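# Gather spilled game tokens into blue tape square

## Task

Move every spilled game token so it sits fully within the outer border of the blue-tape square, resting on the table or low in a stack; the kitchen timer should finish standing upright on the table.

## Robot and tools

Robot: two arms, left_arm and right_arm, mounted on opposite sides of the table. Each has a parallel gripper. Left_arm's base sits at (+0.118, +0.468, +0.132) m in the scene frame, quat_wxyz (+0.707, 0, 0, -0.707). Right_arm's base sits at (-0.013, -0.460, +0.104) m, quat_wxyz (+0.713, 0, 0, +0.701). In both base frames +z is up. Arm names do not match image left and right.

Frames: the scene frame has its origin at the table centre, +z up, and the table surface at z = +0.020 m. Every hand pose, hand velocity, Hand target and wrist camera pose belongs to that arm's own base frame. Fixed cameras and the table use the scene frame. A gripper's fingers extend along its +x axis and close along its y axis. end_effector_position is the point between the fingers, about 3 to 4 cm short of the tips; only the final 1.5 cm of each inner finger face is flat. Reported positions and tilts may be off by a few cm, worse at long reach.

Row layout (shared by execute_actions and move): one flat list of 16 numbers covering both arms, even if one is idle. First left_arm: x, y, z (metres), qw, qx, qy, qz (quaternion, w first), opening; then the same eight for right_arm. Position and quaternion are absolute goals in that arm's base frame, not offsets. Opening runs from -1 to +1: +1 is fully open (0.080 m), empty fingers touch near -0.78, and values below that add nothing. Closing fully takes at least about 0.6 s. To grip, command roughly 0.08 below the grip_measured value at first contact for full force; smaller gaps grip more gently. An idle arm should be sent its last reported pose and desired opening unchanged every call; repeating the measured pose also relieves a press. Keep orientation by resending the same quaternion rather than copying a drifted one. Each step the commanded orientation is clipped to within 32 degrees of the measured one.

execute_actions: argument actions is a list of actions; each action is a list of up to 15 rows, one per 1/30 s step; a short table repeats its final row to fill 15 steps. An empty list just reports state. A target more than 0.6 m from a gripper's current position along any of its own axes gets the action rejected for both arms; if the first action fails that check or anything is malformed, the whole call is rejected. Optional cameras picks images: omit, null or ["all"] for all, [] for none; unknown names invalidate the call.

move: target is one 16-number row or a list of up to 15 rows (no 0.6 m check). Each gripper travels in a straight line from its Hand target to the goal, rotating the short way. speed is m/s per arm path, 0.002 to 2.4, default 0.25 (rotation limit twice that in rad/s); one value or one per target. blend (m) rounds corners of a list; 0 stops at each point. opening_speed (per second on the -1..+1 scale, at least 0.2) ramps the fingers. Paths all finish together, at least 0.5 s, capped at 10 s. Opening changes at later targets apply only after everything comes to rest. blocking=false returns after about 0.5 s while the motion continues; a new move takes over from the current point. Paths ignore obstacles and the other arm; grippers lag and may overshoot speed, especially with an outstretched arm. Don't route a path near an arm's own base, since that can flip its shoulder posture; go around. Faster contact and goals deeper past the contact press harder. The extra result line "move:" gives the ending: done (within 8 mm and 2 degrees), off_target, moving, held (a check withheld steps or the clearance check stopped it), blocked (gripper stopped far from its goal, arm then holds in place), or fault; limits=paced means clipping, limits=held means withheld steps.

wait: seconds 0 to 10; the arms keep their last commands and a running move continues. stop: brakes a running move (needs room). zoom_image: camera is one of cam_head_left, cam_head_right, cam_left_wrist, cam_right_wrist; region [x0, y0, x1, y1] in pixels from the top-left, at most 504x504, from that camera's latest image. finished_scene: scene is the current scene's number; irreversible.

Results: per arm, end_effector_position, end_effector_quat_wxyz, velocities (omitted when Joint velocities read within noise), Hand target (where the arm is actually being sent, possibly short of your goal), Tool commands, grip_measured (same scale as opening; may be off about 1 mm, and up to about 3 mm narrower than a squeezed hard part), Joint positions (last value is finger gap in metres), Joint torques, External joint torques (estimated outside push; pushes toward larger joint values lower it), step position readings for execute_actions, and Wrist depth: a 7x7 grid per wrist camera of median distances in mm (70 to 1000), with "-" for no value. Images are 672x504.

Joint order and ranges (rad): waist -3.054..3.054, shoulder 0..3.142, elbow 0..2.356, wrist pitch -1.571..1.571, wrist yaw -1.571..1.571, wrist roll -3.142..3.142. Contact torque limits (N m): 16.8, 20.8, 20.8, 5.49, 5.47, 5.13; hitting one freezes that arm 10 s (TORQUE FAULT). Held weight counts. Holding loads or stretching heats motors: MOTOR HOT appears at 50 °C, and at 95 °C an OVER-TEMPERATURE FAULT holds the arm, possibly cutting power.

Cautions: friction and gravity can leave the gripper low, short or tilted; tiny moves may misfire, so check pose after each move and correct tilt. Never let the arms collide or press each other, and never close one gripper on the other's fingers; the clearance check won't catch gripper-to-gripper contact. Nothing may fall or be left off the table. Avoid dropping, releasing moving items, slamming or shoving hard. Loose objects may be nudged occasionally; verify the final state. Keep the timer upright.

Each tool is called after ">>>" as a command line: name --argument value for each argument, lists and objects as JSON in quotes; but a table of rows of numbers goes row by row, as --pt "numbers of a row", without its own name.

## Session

>>> execute_actions --actions '[]'

>>> zoom_image --camera "cam_head_left" --region '[150, 160, 490, 460]'

Scene clock: 0.00 s.
left_arm: end_effector_position=(+0.1446, -0.2211, +0.0103) grip_measured=+0.997 end_effector_quat_wxyz=(-0.221, -0.565, -0.236, +0.759) | right_arm: end_effector_position=(+0.1040, +0.1554, +0.2633) grip_measured=+0.993 end_effector_quat_wxyz=(+0.708, +0.293, +0.313, +0.562)
Joint positions: left_arm=[-0.853 1.792 0.969 -0.874 0.245 1.639 0.08] | right_arm=[0.105 0.435 0.566 -0.522 -1.268 0.505 0.08]
Joint velocities: within noise
Joint torques (N m): no reading
External joint torques (N m): no reading
Motor temperatures (°C): left_arm=[31 32 34 35 30 34] | right_arm=[29 38 31 36 29 31]
Heat: left arm: hottest wrist pitch 35 °C (+0.0 °C/min); right arm: hottest shoulder 38 °C (+0.0 °C/min).
Wrist depth (mm): cam_left_wrist=[161 165 172 178 166 171 197 / 165 170 176 183 187 177 184 / 169 174 181 188 196 190 190 / 173 178 185 193 201 210 199 / - 82 190 198 207 105 220 / - 80 196 205 213 83 76 / - 194 201 210 220 88 73] | cam_right_wrist=[- - - - - - - / - - - - - - - / - - - - - - - / - 262 - - - - - / - - 277 - - - 96 / - - - 303 - - 82 / - - - - 285 358 79]
Hand target: left_arm +0.1454, -0.2222, +0.0118; -0.223, -0.566, -0.234, +0.758 | right_arm +0.1038, +0.1554, +0.2635; +0.708, +0.292, +0.312, +0.562
Tool commands: left_gripper/opening=+0.997333 right_gripper/opening=+0.993085

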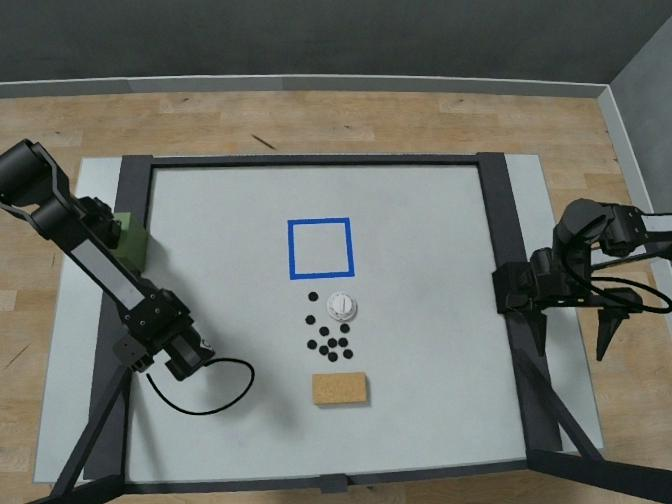

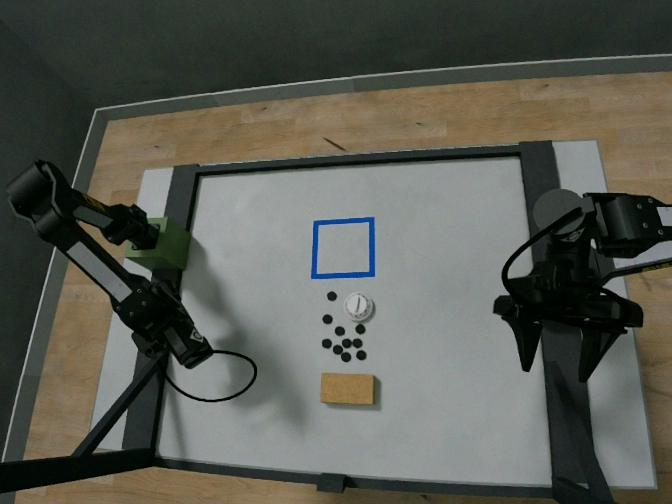

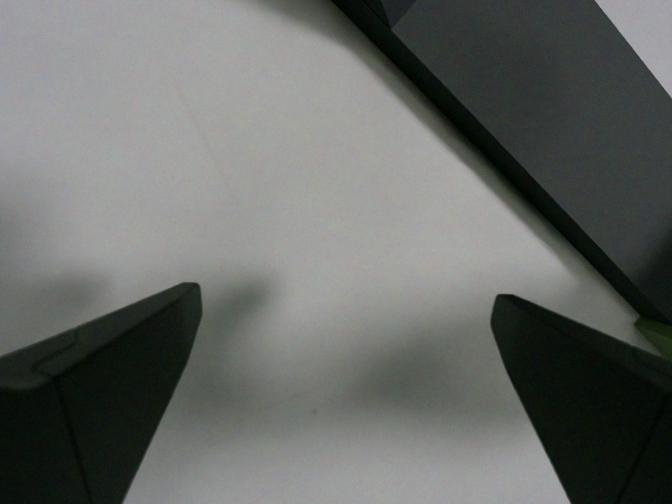

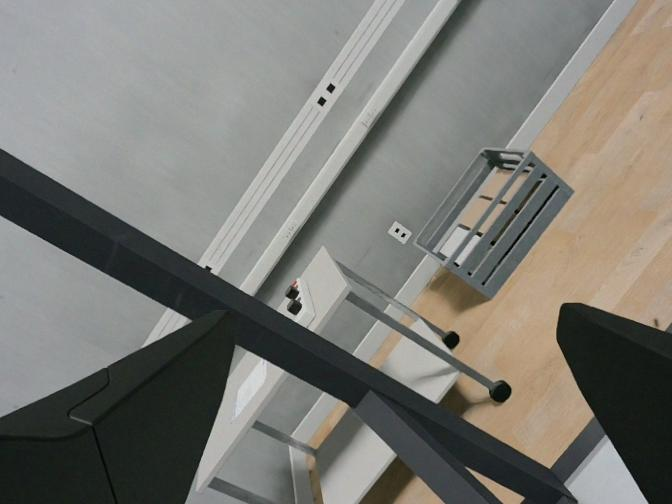

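Scaled by 1.482.

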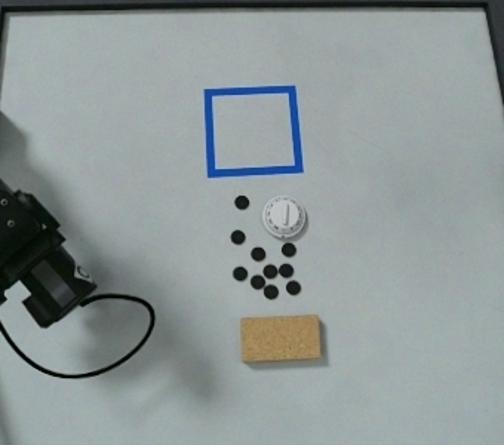

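>>> move --pt "0.1454 -0.2222 0.0118 -0.223 -0.566 -0.234 0.758 0.997 0.30 0.10 0.20 0.5 -0.5 0.5 0.5 1" --pt "0.1454 -0.2222 0.0118 -0.223 -0.566 -0.234 0.758 0.997 0.42 0.028 0.03 0.5 -0.5 0.5 0.5 1" --speed 0.5 --blend '[0.04,0]'

>>> zoom_image --camera "cam_head_left" --region '[260, 200, 400, 420]'

Scene clock: 27.50 s.
left_arm: end_effector_position=(+0.1446, -0.2211, +0.0103) grip_measured=+0.997 end_effector_quat_wxyz=(-0.221, -0.565, -0.236, +0.759) | right_arm: end_effector_position=(+0.4194, +0.0276, +0.0351) grip_measured=+0.993 end_effector_quat_wxyz=(+0.505, -0.500, +0.499, +0.496)
Joint positions: left_arm=[-0.853 1.792 0.969 -0.874 0.245 1.639 0.08] | right_arm=[0.065 2.194 1.695 -1.061 -0.001 -1.497 0.08]
Joint velocities: within noise
Joint torques (N m): left_arm=[-0.01 -5.68 4.09 0.08 0.2 0] | right_arm=[0.26 -8.01 5.48 0.38 -0.01 -0.23]
External joint torques (N m): left_arm=[-0.03 0.24 -0.27 0.01 0.01 0] | right_arm=[0.21 2.23 -0.21 0.05 0.05 -0.23]
Motor temperatures (°C): left_arm=[31 34 36 35 30 33] | right_arm=[29 38 35 38 29 31]
Heat: left arm: hottest elbow 36 °C (+4.4 °C/min); right arm: hottest shoulder 38 °C (+0.0 °C/min).
Wrist depth (mm): cam_left_wrist=[161 166 172 178 166 172 197 / 165 170 176 183 187 177 185 / 169 174 180 188 195 190 190 / 173 178 185 193 201 210 199 / - 82 190 199 206 105 220 / - 80 196 204 213 83 76 / - 194 201 210 220 88 72] | cam_right_wrist=[- 153 153 150 149 150 148 / 163 162 161 157 157 157 156 / 175 172 171 160 164 166 164 / 186 182 181 152 151 175 175 / 195 192 190 191 189 182 96 / - - 206 204 201 200 82 / - - 223 220 218 217 79]
Hand target: left_arm +0.1454, -0.2222, +0.0118; -0.223, -0.566, -0.234, +0.758 | right_arm +0.4200, +0.0280, +0.0300; +0.500, -0.500, +0.500, +0.500
Off the commanded pose: left_arm 0.002 m, 0 deg | right_arm 0.005 m, 1 deg.
move: done; blend cut to 0 m at target 1

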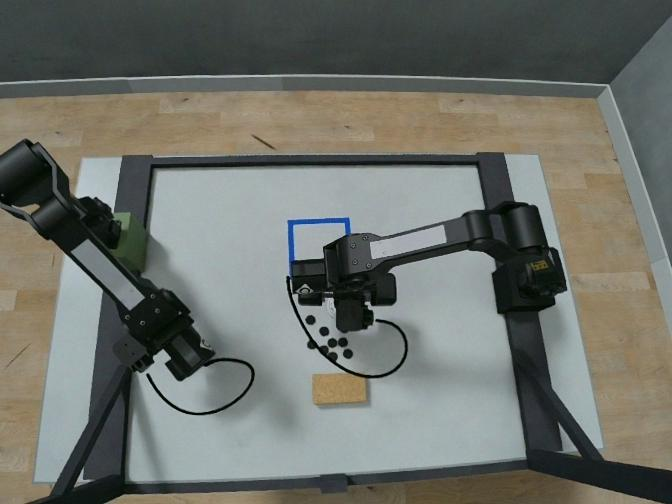

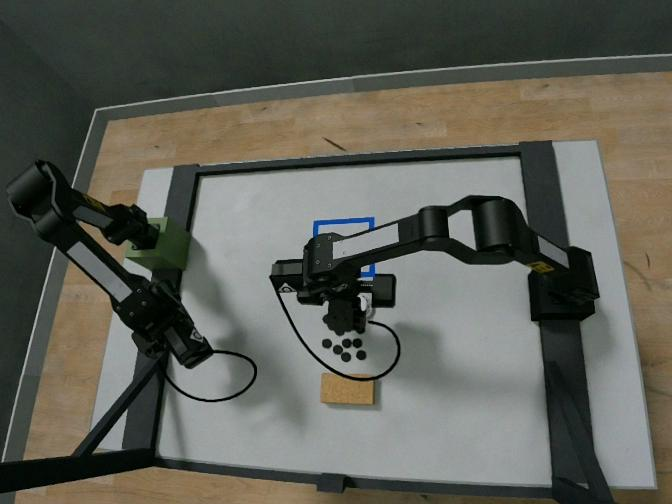

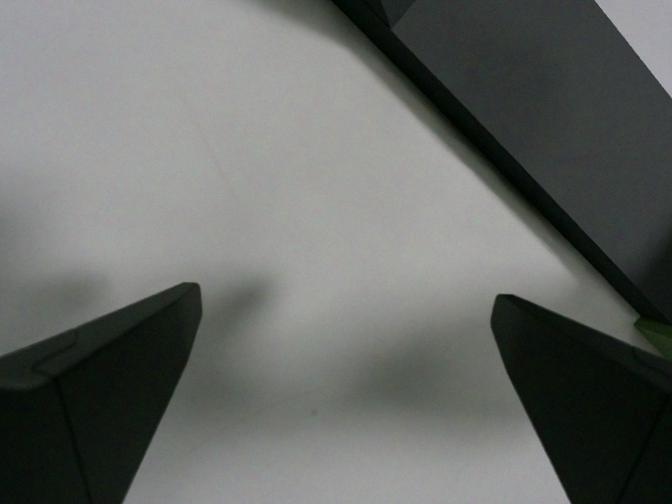

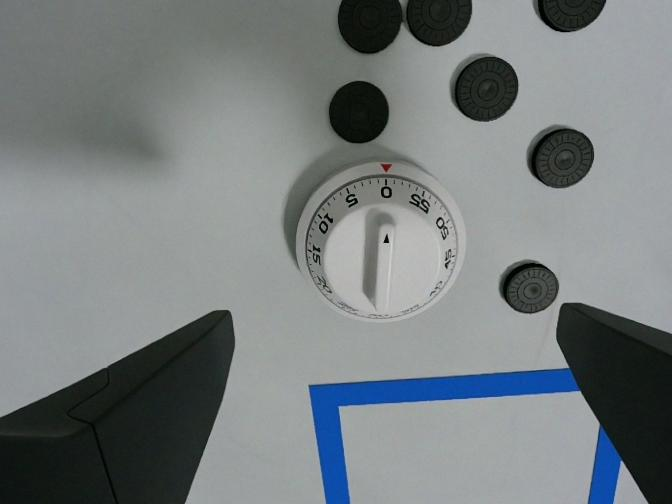

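Scaled by 2.291.

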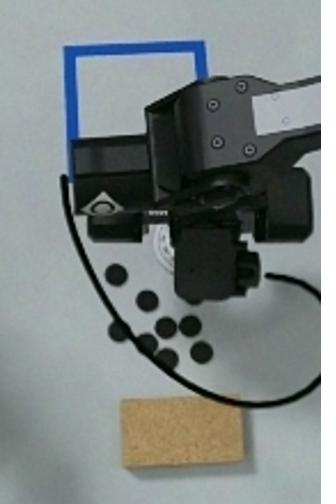

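>>> move --pt "0.1454 -0.2222 0.0118 -0.223 -0.566 -0.234 0.758 0.997 0.422 0.028 0.0 0.5 -0.5 0.5 0.5 1" --pt "0.1454 -0.2222 0.0118 -0.223 -0.566 -0.234 0.758 0.997 0.422 0.028 -0.043 0.5 -0.5 0.5 0.5 1" --speed '[0.15,0.08]' --cameras '["cam_right_wrist"]'

Scene clock: 38.93 s.
left_arm: end_effector_position=(+0.1446, -0.2211, +0.0103) grip_measured=+0.997 end_effector_quat_wxyz=(-0.221, -0.565, -0.236, +0.759) | right_arm: end_effector_position=(+0.4266, +0.0281, -0.0334) grip_measured=+0.993 end_effector_quat_wxyz=(+0.509, -0.503, +0.495, +0.492)
Joint positions: left_arm=[-0.853 1.792 0.969 -0.874 0.245 1.639 0.08] | right_arm=[0.065 2.307 1.596 -0.835 -0.001 -1.497 0.08]
Joint velocities: within noise
Joint torques (N m): left_arm=[0.02 -5.69 4.08 0.09 0.19 0.01] | right_arm=[0.09 -8 3.68 0.51 -0.01 -0.22]
External joint torques (N m): left_arm=[0.04 0.23 -0.29 0.01 -0.01 0] | right_arm=[0.13 2.63 -1.66 0.15 0.04 -0.22]
Motor temperatures (°C): left_arm=[31 34 36 35 30 33] | right_arm=[29 40 35 37 29 31]
Heat: left arm: hottest elbow 36 °C (+3.1 °C/min); right arm: hottest shoulder 40 °C (+3.1 °C/min).
Wrist depth (mm): cam_left_wrist=[161 165 171 178 166 172 197 / 165 170 176 183 187 177 184 / 169 174 181 188 196 190 190 / 173 178 185 193 201 210 198 / - 82 191 198 206 105 220 / - 80 196 204 213 83 76 / - 195 202 210 220 88 73] | cam_right_wrist=[- 90 89 84 88 - - / - 94 95 91 94 90 92 / - 102 100 99 99 99 - / - 108 105 - 89 104 105 / 114 112 95 - 81 110 88 / - - 100 88 87 120 82 / - - 131 131 128 128 82]
Hand target: left_arm +0.1454, -0.2222, +0.0118; -0.223, -0.566, -0.234, +0.758 | right_arm +0.4218, +0.0280, -0.0428; +0.500, -0.500, +0.500, +0.500
Off the commanded pose: left_arm 0.002 m, 0 deg | right_arm 0.011 m, 1 deg.
move: off_target (right_arm)
Images, in order (width x height): cam_right_wrist 672x504.

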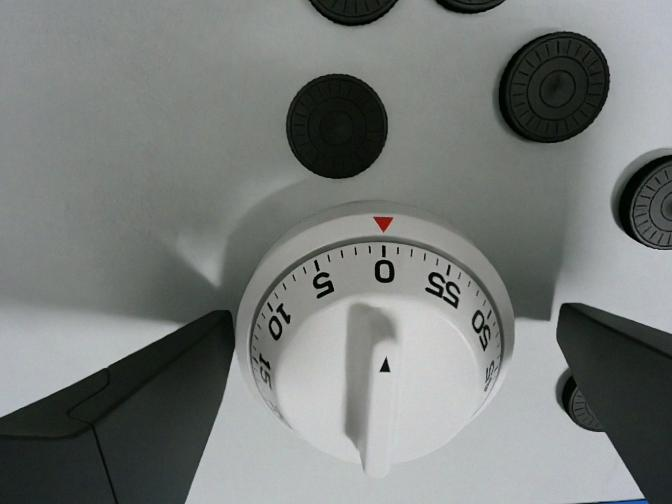

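>>> move --pt "0.1454 -0.2222 0.0118 -0.223 -0.566 -0.234 0.758 0.997 0.419 0.028 -0.045 0.5 -0.5 0.5 0.5 1" --pt "0.1454 -0.2222 0.0118 -0.223 -0.566 -0.234 0.758 0.997 0.419 0.028 -0.045 0.5 -0.5 0.5 0.5 0.4" --pt "0.1454 -0.2222 0.0118 -0.223 -0.566 -0.234 0.758 0.997 0.419 0.028 0.00 0.5 -0.5 0.5 0.5 0.4" --pt "0.1454 -0.2222 0.0118 -0.223 -0.566 -0.234 0.758 0.997 0.285 0.018 0.00 0.5 -0.5 0.5 0.5 0.4" --pt "0.1454 -0.2222 0.0118 -0.223 -0.566 -0.234 0.758 0.997 0.285 0.018 -0.034 0.5 -0.5 0.5 0.5 0.4" --pt "0.1454 -0.2222 0.0118 -0.223 -0.566 -0.234 0.758 0.997 0.285 0.018 -0.042 0.5 -0.5 0.5 0.5 0.4" --speed '[0.08,0.1,0.1,0.25,0.12,0.03]' --blend '[0,0,0.02,0.02,0,0]' --opening_speed 1.5 --cameras '["cam_right_wrist","cam_head_left"]'

Scene clock: 56.23 s.
left_arm: end_effector_position=(+0.1446, -0.2211, +0.0103) grip_measured=+0.997 end_effector_quat_wxyz=(-0.221, -0.565, -0.236, +0.759) | right_arm: end_effector_position=(+0.2890, +0.0191, -0.0370) grip_measured=+0.589 end_effector_quat_wxyz=(+0.507, -0.503, +0.496, +0.495)
Joint positions: left_arm=[-0.853 1.792 0.969 -0.874 0.245 1.639 0.08] | right_arm=[0.065 1.887 0.89 -0.555 -0.001 -1.5 0.061]
Joint velocities: within noise
Joint torques (N m): left_arm=[0 -5.66 4.12 0.08 0.19 0] | right_arm=[-0.14 -4.9 3.01 0.52 -0.01 -0.24]
External joint torques (N m): left_arm=[0.01 0.26 -0.28 -0.02 0 0] | right_arm=[-0.16 1.89 -1.33 0.2 0.05 -0.24]
Motor temperatures (°C): left_arm=[30 35 36 35 30 33] | right_arm=[29 43 34 37 29 31]
Heat: left arm: hottest elbow 36 °C (+2.1 °C/min); right arm: hottest shoulder 43 °C (+5.3 °C/min).
Wrist depth (mm): cam_left_wrist=[162 165 171 178 166 172 197 / 165 169 176 182 187 176 185 / 169 174 180 188 195 190 190 / 173 178 185 193 201 210 199 / - 82 190 198 206 105 220 / - 80 195 205 213 83 76 / - 194 201 211 220 88 73] | cam_right_wrist=[- 92 90 90 90 91 - / - 96 96 96 96 93 94 / - 102 102 103 101 99 - / - 110 110 - - 105 - / 117 116 92 78 77 85 111 / - - 94 84 81 85 - / - - 134 132 133 130 78]
Hand target: left_arm +0.1454, -0.2222, +0.0118; -0.223, -0.566, -0.234, +0.758 | right_arm +0.2849, +0.0180, -0.0419; +0.500, -0.500, +0.500, +0.500
Off the commanded pose: left_arm 0.002 m, 0 deg | right_arm 0.007 m, 1 deg.
move: done; blend cut to 0.017 m at target 4; target 2's new opening was sent with right_arm's hand 0.009 m and 1 deg from that target
Images, in order (width x height): cam_head_left 672x504, cam_right_wrist 672x504.

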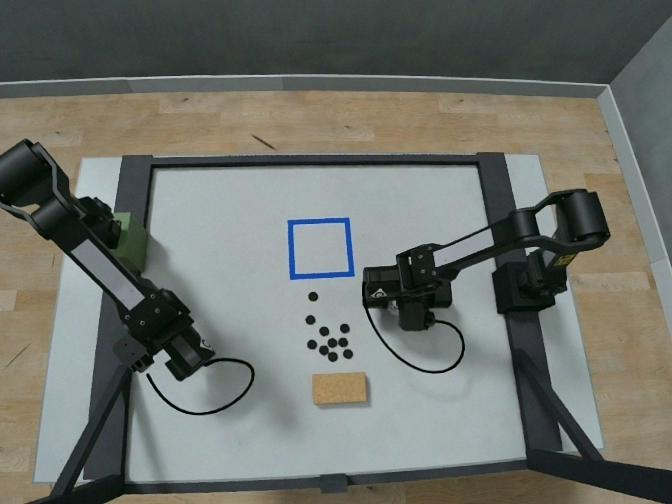

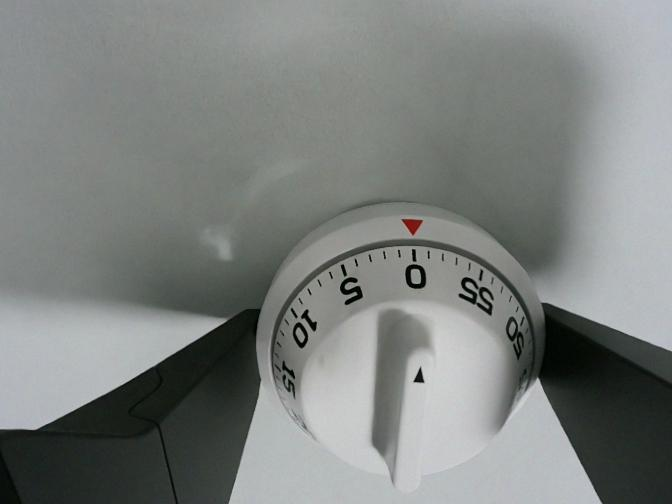

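>>> move --pt "0.1454 -0.2222 0.0118 -0.223 -0.566 -0.234 0.758 0.997 0.285 0.018 -0.042 0.5 -0.5 0.5 0.5 1" --pt "0.1454 -0.2222 0.0118 -0.223 -0.566 -0.234 0.758 0.997 0.287 0.018 0.03 0.5 -0.5 0.5 0.5 1" --pt "0.1454 -0.2222 0.0118 -0.223 -0.566 -0.234 0.758 0.997 0.435 0.20 0.03 0.707 -0.015 0.707 0.015 1" --speed '[0.1,0.15,0.5]' --opening_speed 1

Scene clock: 69.30 s.
left_arm: end_effector_position=(+0.1446, -0.2211, +0.0103) grip_measured=+0.997 end_effector_quat_wxyz=(-0.221, -0.565, -0.236, +0.759) | right_arm: end_effector_position=(+0.4347, +0.2002, +0.0389) grip_measured=+0.990 end_effector_quat_wxyz=(+0.712, -0.015, +0.701, +0.021)
Joint positions: left_arm=[-0.853 1.792 0.969 -0.874 0.245 1.639 0.08] | right_arm=[0.431 2.448 2.147 -1.253 -0.001 0.381 0.08]
Joint velocities: within noise
Joint torques (N m): left_arm=[-0.02 -5.68 4.1 0.08 0.19 0.01] | right_arm=[0.06 -8.92 5.88 0.3 0.05 0.21]
External joint torques (N m): left_arm=[-0.01 0.27 -0.3 0 -0.01 0] | right_arm=[0 3.03 0 -0.07 0.04 0.21]
Motor temperatures (°C): left_arm=[30 35 36 35 30 33] | right_arm=[29 43 34 37 29 31]
Heat: left arm: hottest elbow 36 °C (+1.0 °C/min); right arm: hottest shoulder 43 °C (+5.1 °C/min).
Wrist depth (mm): cam_left_wrist=[161 165 171 178 166 172 197 / 165 169 176 183 187 177 184 / 169 174 180 188 195 190 190 / 173 178 186 193 201 210 199 / - 82 190 198 205 105 220 / - 80 196 204 213 83 76 / - 194 201 210 219 88 72] | cam_right_wrist=[- 151 152 150 150 149 148 / 161 162 158 134 155 158 155 / 174 172 168 139 140 168 165 / 186 183 179 147 148 177 174 / 196 192 192 159 160 187 95 / - - 209 207 206 206 82 / - - 227 224 223 222 79]
Hand target: left_arm +0.1454, -0.2222, +0.0118; -0.223, -0.566, -0.234, +0.758 | right_arm +0.4349, +0.1999, +0.0301; +0.707, -0.015, +0.707, +0.015
Off the commanded pose: left_arm 0.002 m, 0 deg | right_arm 0.009 m, 1 deg.
move: off_target (right_arm)

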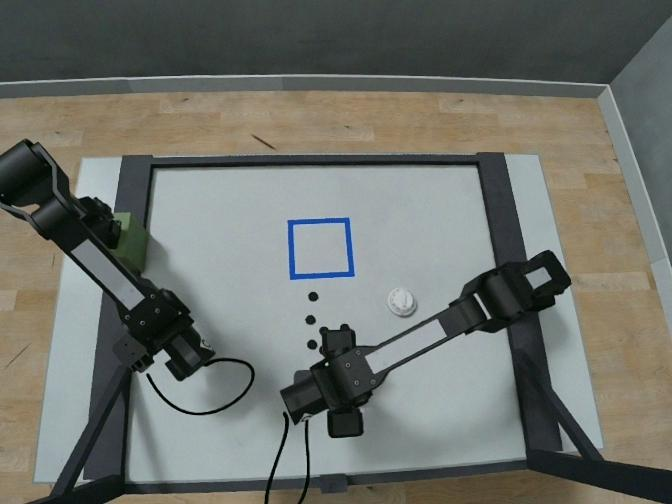

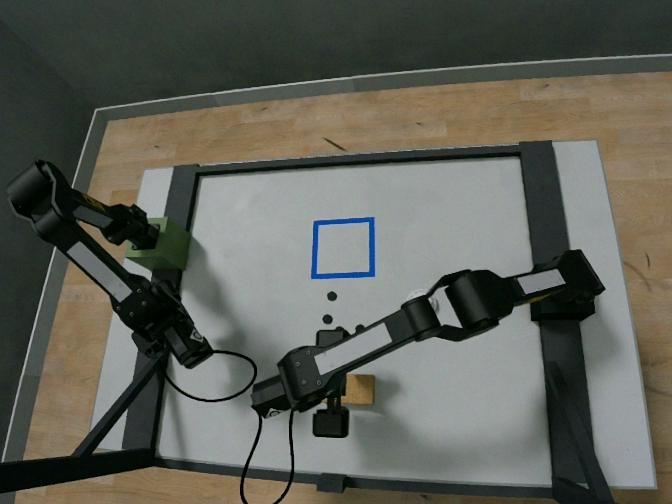

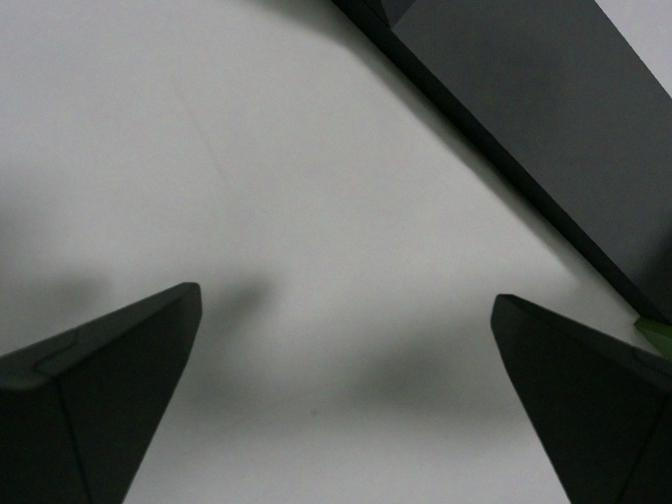

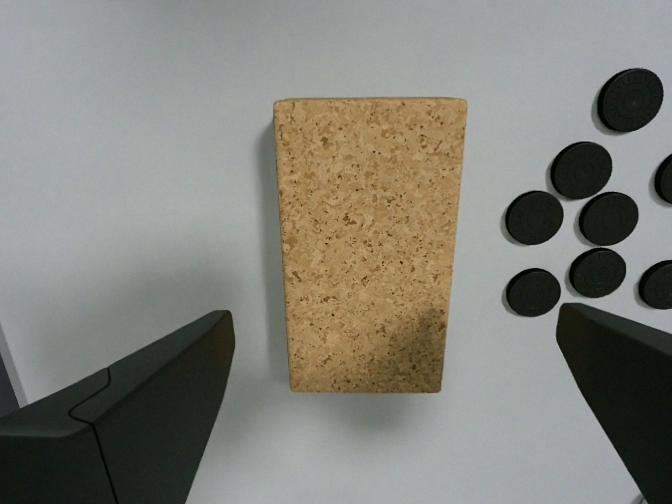

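>>> move --pt "0.1454 -0.2222 0.0118 -0.223 -0.566 -0.234 0.758 0.997 0.434 0.202 0.0 0.707 0 0.707 0 1" --pt "0.1454 -0.2222 0.0118 -0.223 -0.566 -0.234 0.758 0.997 0.431 0.203 -0.048 0.707 0 0.707 0 1" --pt "0.1454 -0.2222 0.0118 -0.223 -0.566 -0.234 0.758 0.997 0.431 0.203 -0.048 0.707 0 0.707 0 0.3" --speed '[0.15,0.1,0.1]' --opening_speed 1

>>> zoom_image --camera "cam_head_left" --region '[260, 210, 400, 420]'

>>> zoom_image --camera "cam_head_right" --region '[280, 210, 420, 420]'

Scene clock: 82.77 s.
left_arm: end_effector_position=(+0.1446, -0.2211, +0.0103) grip_measured=+0.997 end_effector_quat_wxyz=(-0.221, -0.565, -0.236, +0.759) | right_arm: end_effector_position=(+0.4361, +0.2045, -0.0351) grip_measured=+0.458 end_effector_quat_wxyz=(+0.717, +0.002, +0.697, +0.006)
Joint positions: left_arm=[-0.853 1.792 0.969 -0.874 0.245 1.639 0.08] | right_arm=[0.439 2.517 1.976 -0.999 0.003 0.433 0.056]
Joint velocities: within noise
Joint torques (N m): left_arm=[0.01 -5.66 4.1 0.09 0.2 0.01] | right_arm=[0.12 -9.05 4.07 0.58 -0.08 0.2]
External joint torques (N m): left_arm=[0.01 0.25 -0.23 0.03 0.01 0.01] | right_arm=[0.09 2.95 -1.59 0.18 -0.1 0.2]
Motor temperatures (°C): left_arm=[30 35 36 35 30 33] | right_arm=[29 46 35 36 29 31]
Heat: left arm: hottest elbow 36 °C (+0.0 °C/min); right arm: hottest shoulder 46 °C (+8.0 °C/min).
Wrist depth (mm): cam_left_wrist=[161 166 172 178 166 172 197 / 165 170 176 183 186 177 184 / 169 173 180 188 195 190 190 / 173 178 186 193 201 210 199 / - 82 190 198 206 105 221 / - 80 195 204 213 83 76 / - 194 201 211 220 88 73] | cam_right_wrist=[- 86 - - 85 85 83 / - 91 89 - - - 88 / - 98 - - - - 93 / - 102 - 71 - - 99 / - 110 75 73 73 73 101 / - - 80 79 77 77 - / - - 86 85 84 84 -]
Hand target: left_arm +0.1454, -0.2222, +0.0118; -0.223, -0.566, -0.234, +0.758 | right_arm +0.4308, +0.2029, -0.0477; +0.707, +0.000, +0.707, +0.000
Off the commanded pose: left_arm 0.002 m, 0 deg | right_arm 0.014 m, 2 deg.
move: off_target (right_arm); target 3's new opening was sent with right_arm's hand 0.014 m and 2 deg from that target

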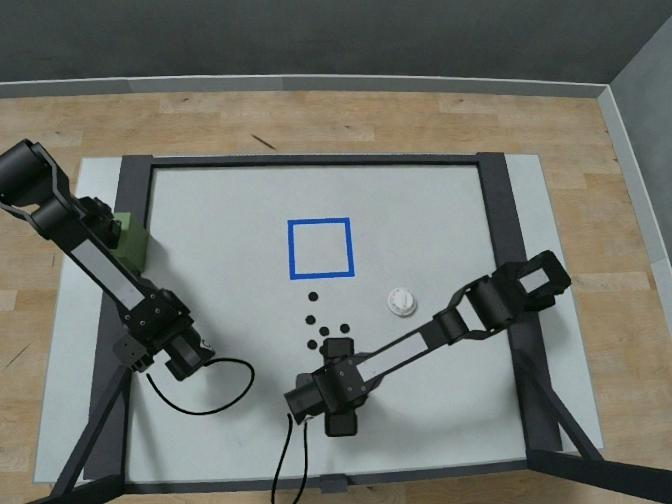

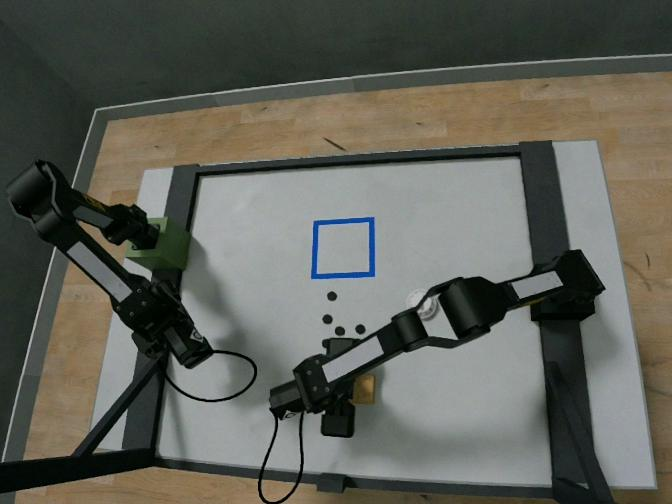

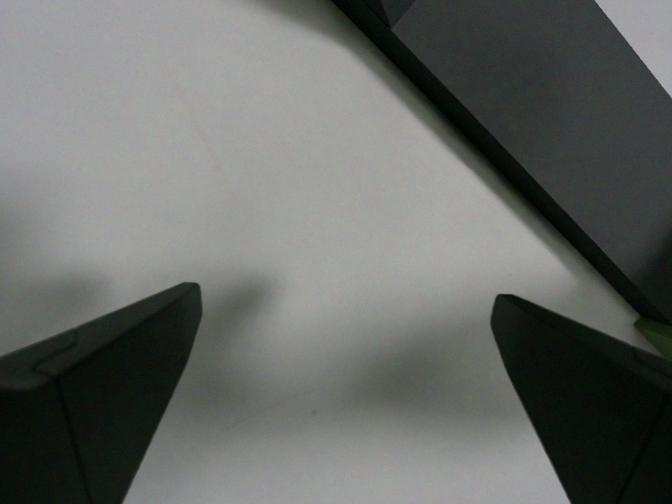

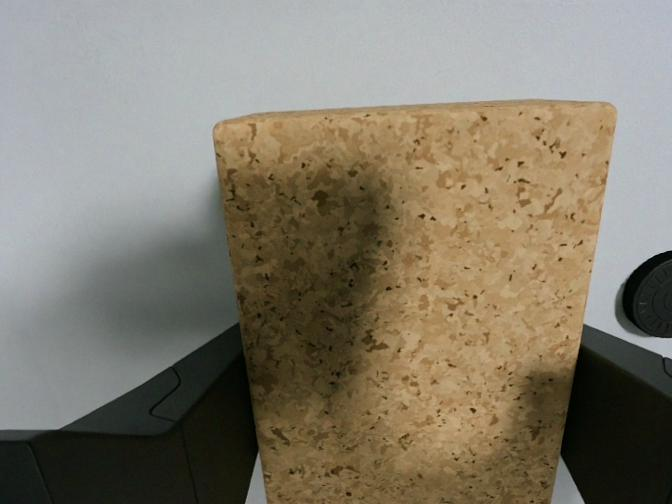

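Scaled by 2.400.

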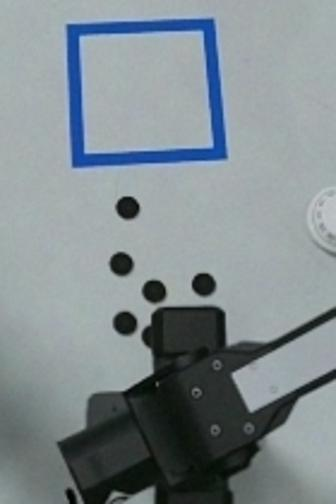

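Scaled by 2.400.

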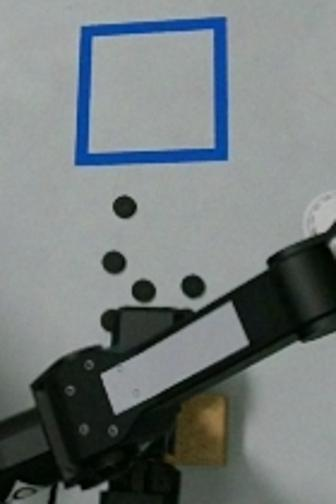

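>>> move --pt "0.1454 -0.2222 0.0118 -0.223 -0.566 -0.234 0.758 0.997 0.451 0.205 -0.044 0.707 0 0.707 0 0.3" --pt "0.1454 -0.2222 0.0118 -0.223 -0.566 -0.234 0.758 0.997 0.451 0.02 -0.044 0.707 0 0.707 0 0.3" --speed 0.08

>>> zoom_image --camera "cam_head_left" --region '[260, 210, 400, 350]'

>>> zoom_image --camera "cam_head_right" --region '[280, 210, 420, 350]'

Scene clock: 101.97 s.
left_arm: end_effector_position=(+0.1446, -0.2211, +0.0103) grip_measured=+0.997 end_effector_quat_wxyz=(-0.221, -0.565, -0.236, +0.759) | right_arm: end_effector_position=(+0.4566, +0.0282, -0.0376) grip_measured=+0.458 end_effector_quat_wxyz=(+0.714, +0.000, +0.700, +0.006)
Joint positions: left_arm=[-0.853 1.792 0.969 -0.874 0.245 1.639 0.08] | right_arm=[0.059 2.428 1.798 -0.92 -0.007 0.051 0.056]
Joint velocities: within noise
Joint torques (N m): left_arm=[-0.02 -5.68 4.1 0.08 0.19 0] | right_arm=[-1.14 -10.32 2.87 0.61 0.25 -0.2]
External joint torques (N m): left_arm=[-0.01 0.25 -0.24 0.01 0 0] | right_arm=[-1.1 1.24 -2.73 0.2 0.25 -0.2]
Motor temperatures (°C): left_arm=[30 35 36 35 30 33] | right_arm=[29 53 34 36 29 31]
Heat: left arm: hottest elbow 36 °C (+0.0 °C/min); right arm: hottest shoulder 53 °C (+12.0 °C/min). Fold the right arm in close to its base, or ease its load, before you think long.
Wrist depth (mm): cam_left_wrist=[161 165 172 178 166 172 197 / 165 170 176 182 187 177 184 / 169 174 180 188 196 190 190 / 173 178 185 193 201 209 199 / - 82 190 198 206 105 220 / - 80 196 204 213 83 76 / - 194 201 210 220 88 73] | cam_right_wrist=[- 86 - - 85 84 - / - 92 90 - - - - / - 98 - - - - - / - 102 - 71 - - 95 / - 110 75 73 73 73 - / - - 79 79 77 77 - / - - 86 86 85 84 -]
Hand target: left_arm +0.1454, -0.2222, +0.0118; -0.223, -0.566, -0.234, +0.758 | right_arm +0.4509, +0.0201, -0.0439; +0.707, +0.000, +0.707, +0.000
Off the commanded pose: left_arm 0.002 m, 0 deg | right_arm 0.012 m, 1 deg.
MOTOR HOT: joint 2 (shoulder) of the right arm reports 53 °C; the controller stops that arm at 95 °C. To cool a motor, set the load down, stop pushing, or move to a pose that needs little force.
move: off_target (right_arm)

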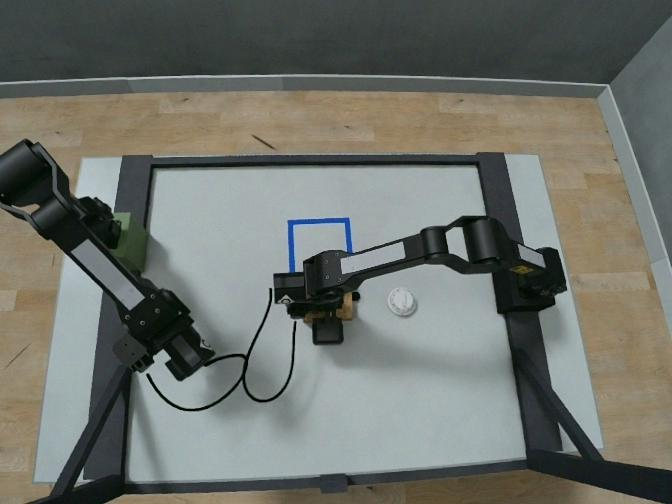

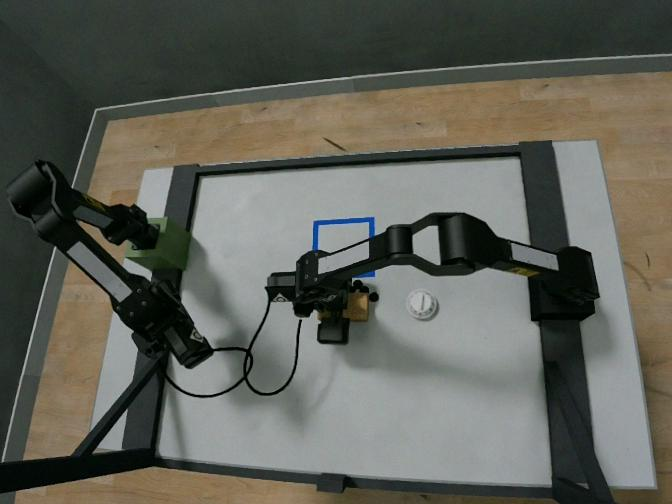

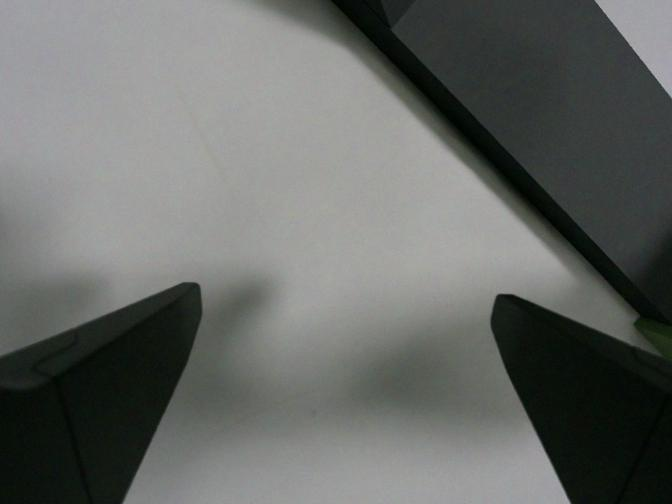

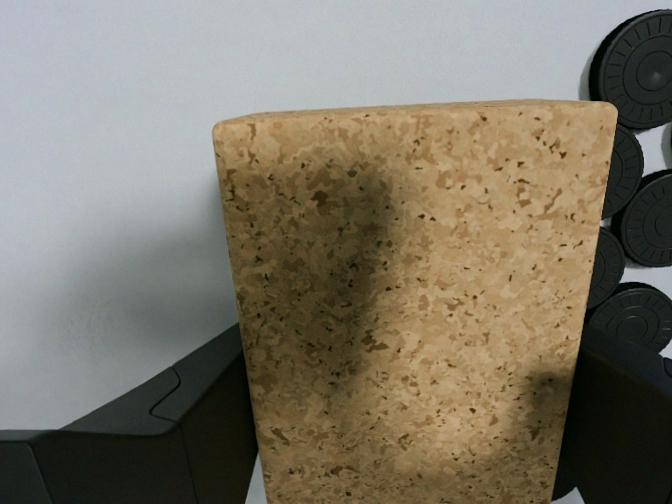

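Scaled by 3.600.

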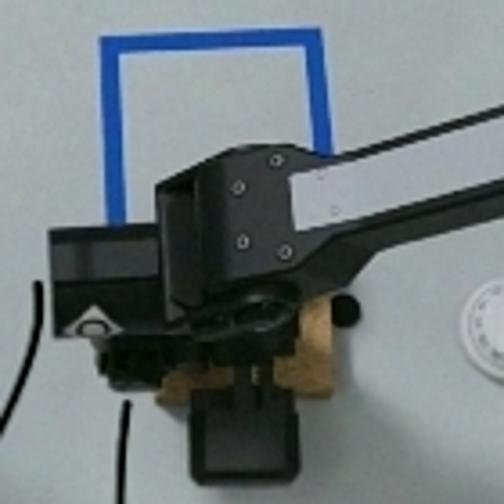

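Scaled by 3.600.

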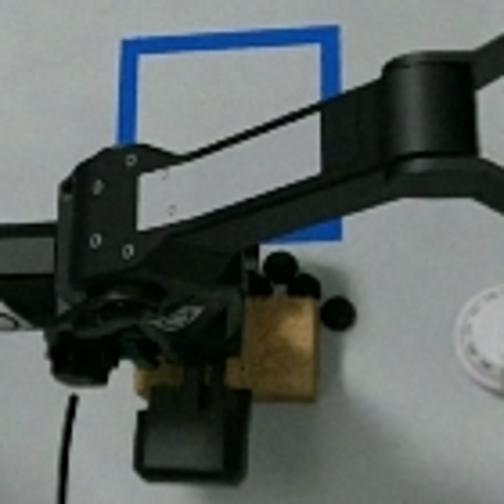

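>>> move --pt "0.1454 -0.2222 0.0118 -0.223 -0.566 -0.234 0.758 0.997 0.451 -0.042 -0.040 0.707 0 0.707 0 0.3" --pt "0.1454 -0.2222 0.0118 -0.223 -0.566 -0.234 0.758 0.997 0.450 -0.01 -0.036 0.707 0 0.707 0 0.3" --pt "0.1454 -0.2222 0.0118 -0.223 -0.566 -0.234 0.758 0.997 0.43 0.0 0.05 0.707 0 0.707 0 0.3" --pt "0.1454 -0.2222 0.0118 -0.223 -0.566 -0.234 0.758 0.997 0.27 0.0 0.07 0.707 0 0.707 0 0.3" --speed '[0.08,0.15,0.25,0.25]' --blend '[0,0.01,0.03,0]'

>>> zoom_image --camera "cam_head_left" --region '[270, 205, 410, 325]'

>>> zoom_image --camera "cam_head_right" --region '[290, 205, 430, 325]'

Scene clock: 125.80 s.
left_arm: end_effector_position=(+0.1446, -0.2211, +0.0103) grip_measured=+0.997 end_effector_quat_wxyz=(-0.221, -0.565, -0.236, +0.759) | right_arm: end_effector_position=(+0.2717, -0.0013, +0.0684) grip_measured=+0.458 end_effector_quat_wxyz=(+0.705, -0.003, +0.710, +0.000)
Joint positions: left_arm=[-0.853 1.792 0.969 -0.874 0.245 1.639 0.08] | right_arm=[-0.003 1.625 1.06 -1.013 0.003 -0.007 0.056]
Joint velocities: within noise
Joint torques (N m): left_arm=[0 -5.67 4.08 0.09 0.2 0.01] | right_arm=[0.25 -6.98 3.96 0.52 -0.14 0.21]
External joint torques (N m): left_arm=[0.02 0.2 -0.23 0.01 0 0] | right_arm=[0.24 -0.98 -1.61 0.17 -0.13 0.21]
Motor temperatures (°C): left_arm=[30 36 36 35 30 33] | right_arm=[29 59 33 36 29 31]
Heat: left arm: hottest shoulder 36 °C (+1.0 °C/min); right arm: hottest shoulder 59 °C (+16.1 °C/min). Fold the right arm in close to its base, or ease its load, before you think long.
Wrist depth (mm): cam_left_wrist=[162 166 171 178 166 171 197 / 165 170 176 183 187 176 184 / 169 174 180 187 195 189 190 / 173 178 185 193 201 210 199 / - 82 191 198 206 105 220 / - 80 195 204 213 83 76 / - 194 201 210 220 88 73] | cam_right_wrist=[186 186 185 184 183 182 182 / 200 195 194 190 189 190 191 / 210 211 - - - - 204 / 225 227 - 71 - - 217 / 242 237 75 73 73 73 229 / - - 79 79 77 77 - / - - 86 86 85 84 -]
Hand target: left_arm +0.1454, -0.2222, +0.0118; -0.223, -0.566, -0.234, +0.758 | right_arm +0.2700, +0.0000, +0.0700; +0.707, +0.000, +0.707, +0.000
Off the commanded pose: left_arm 0.002 m, 0 deg | right_arm 0.003 m, 1 deg.
MOTOR HOT: still on. Joint 2 (shoulder) of the right arm reports 59 °C.
move: done

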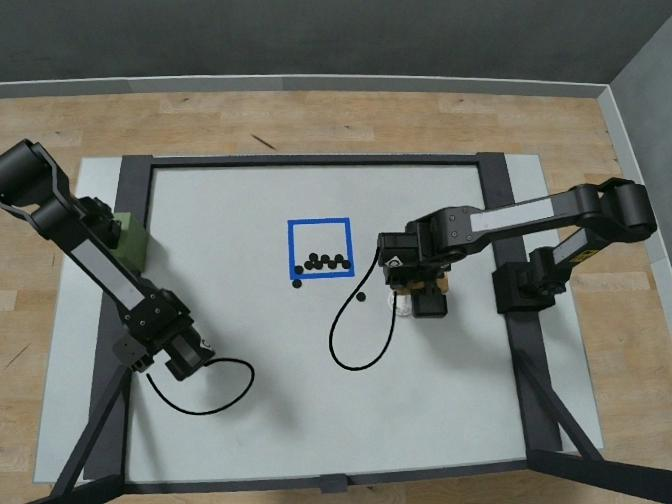

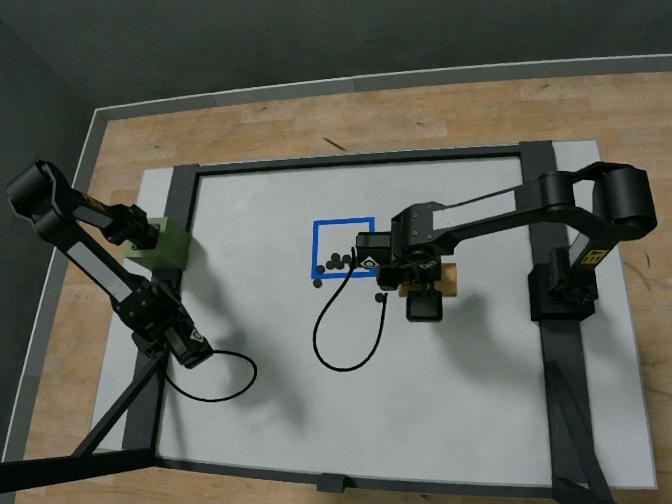

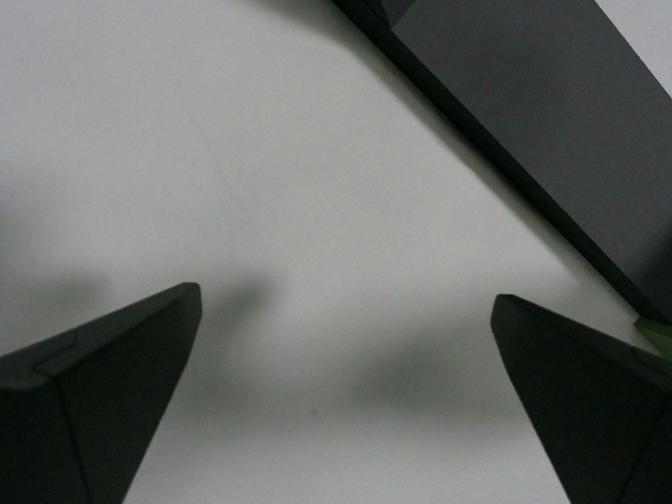

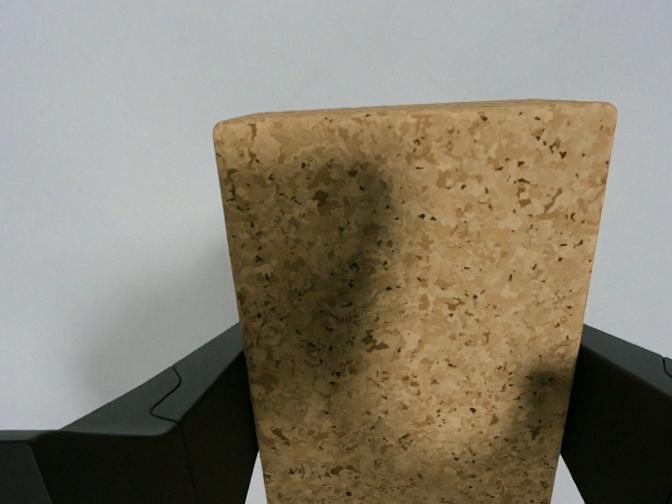

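Scaled by 3.600.

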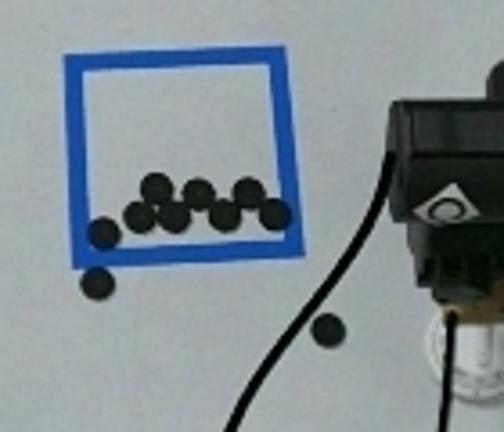

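Scaled by 3.600.

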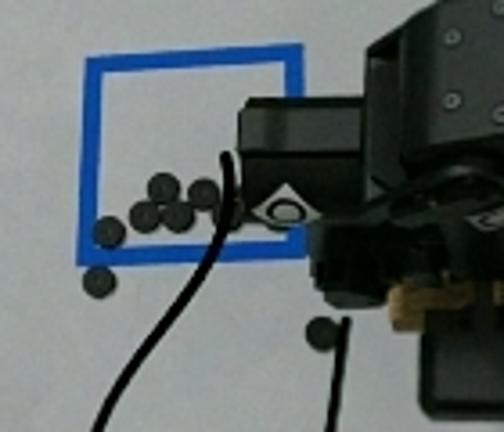

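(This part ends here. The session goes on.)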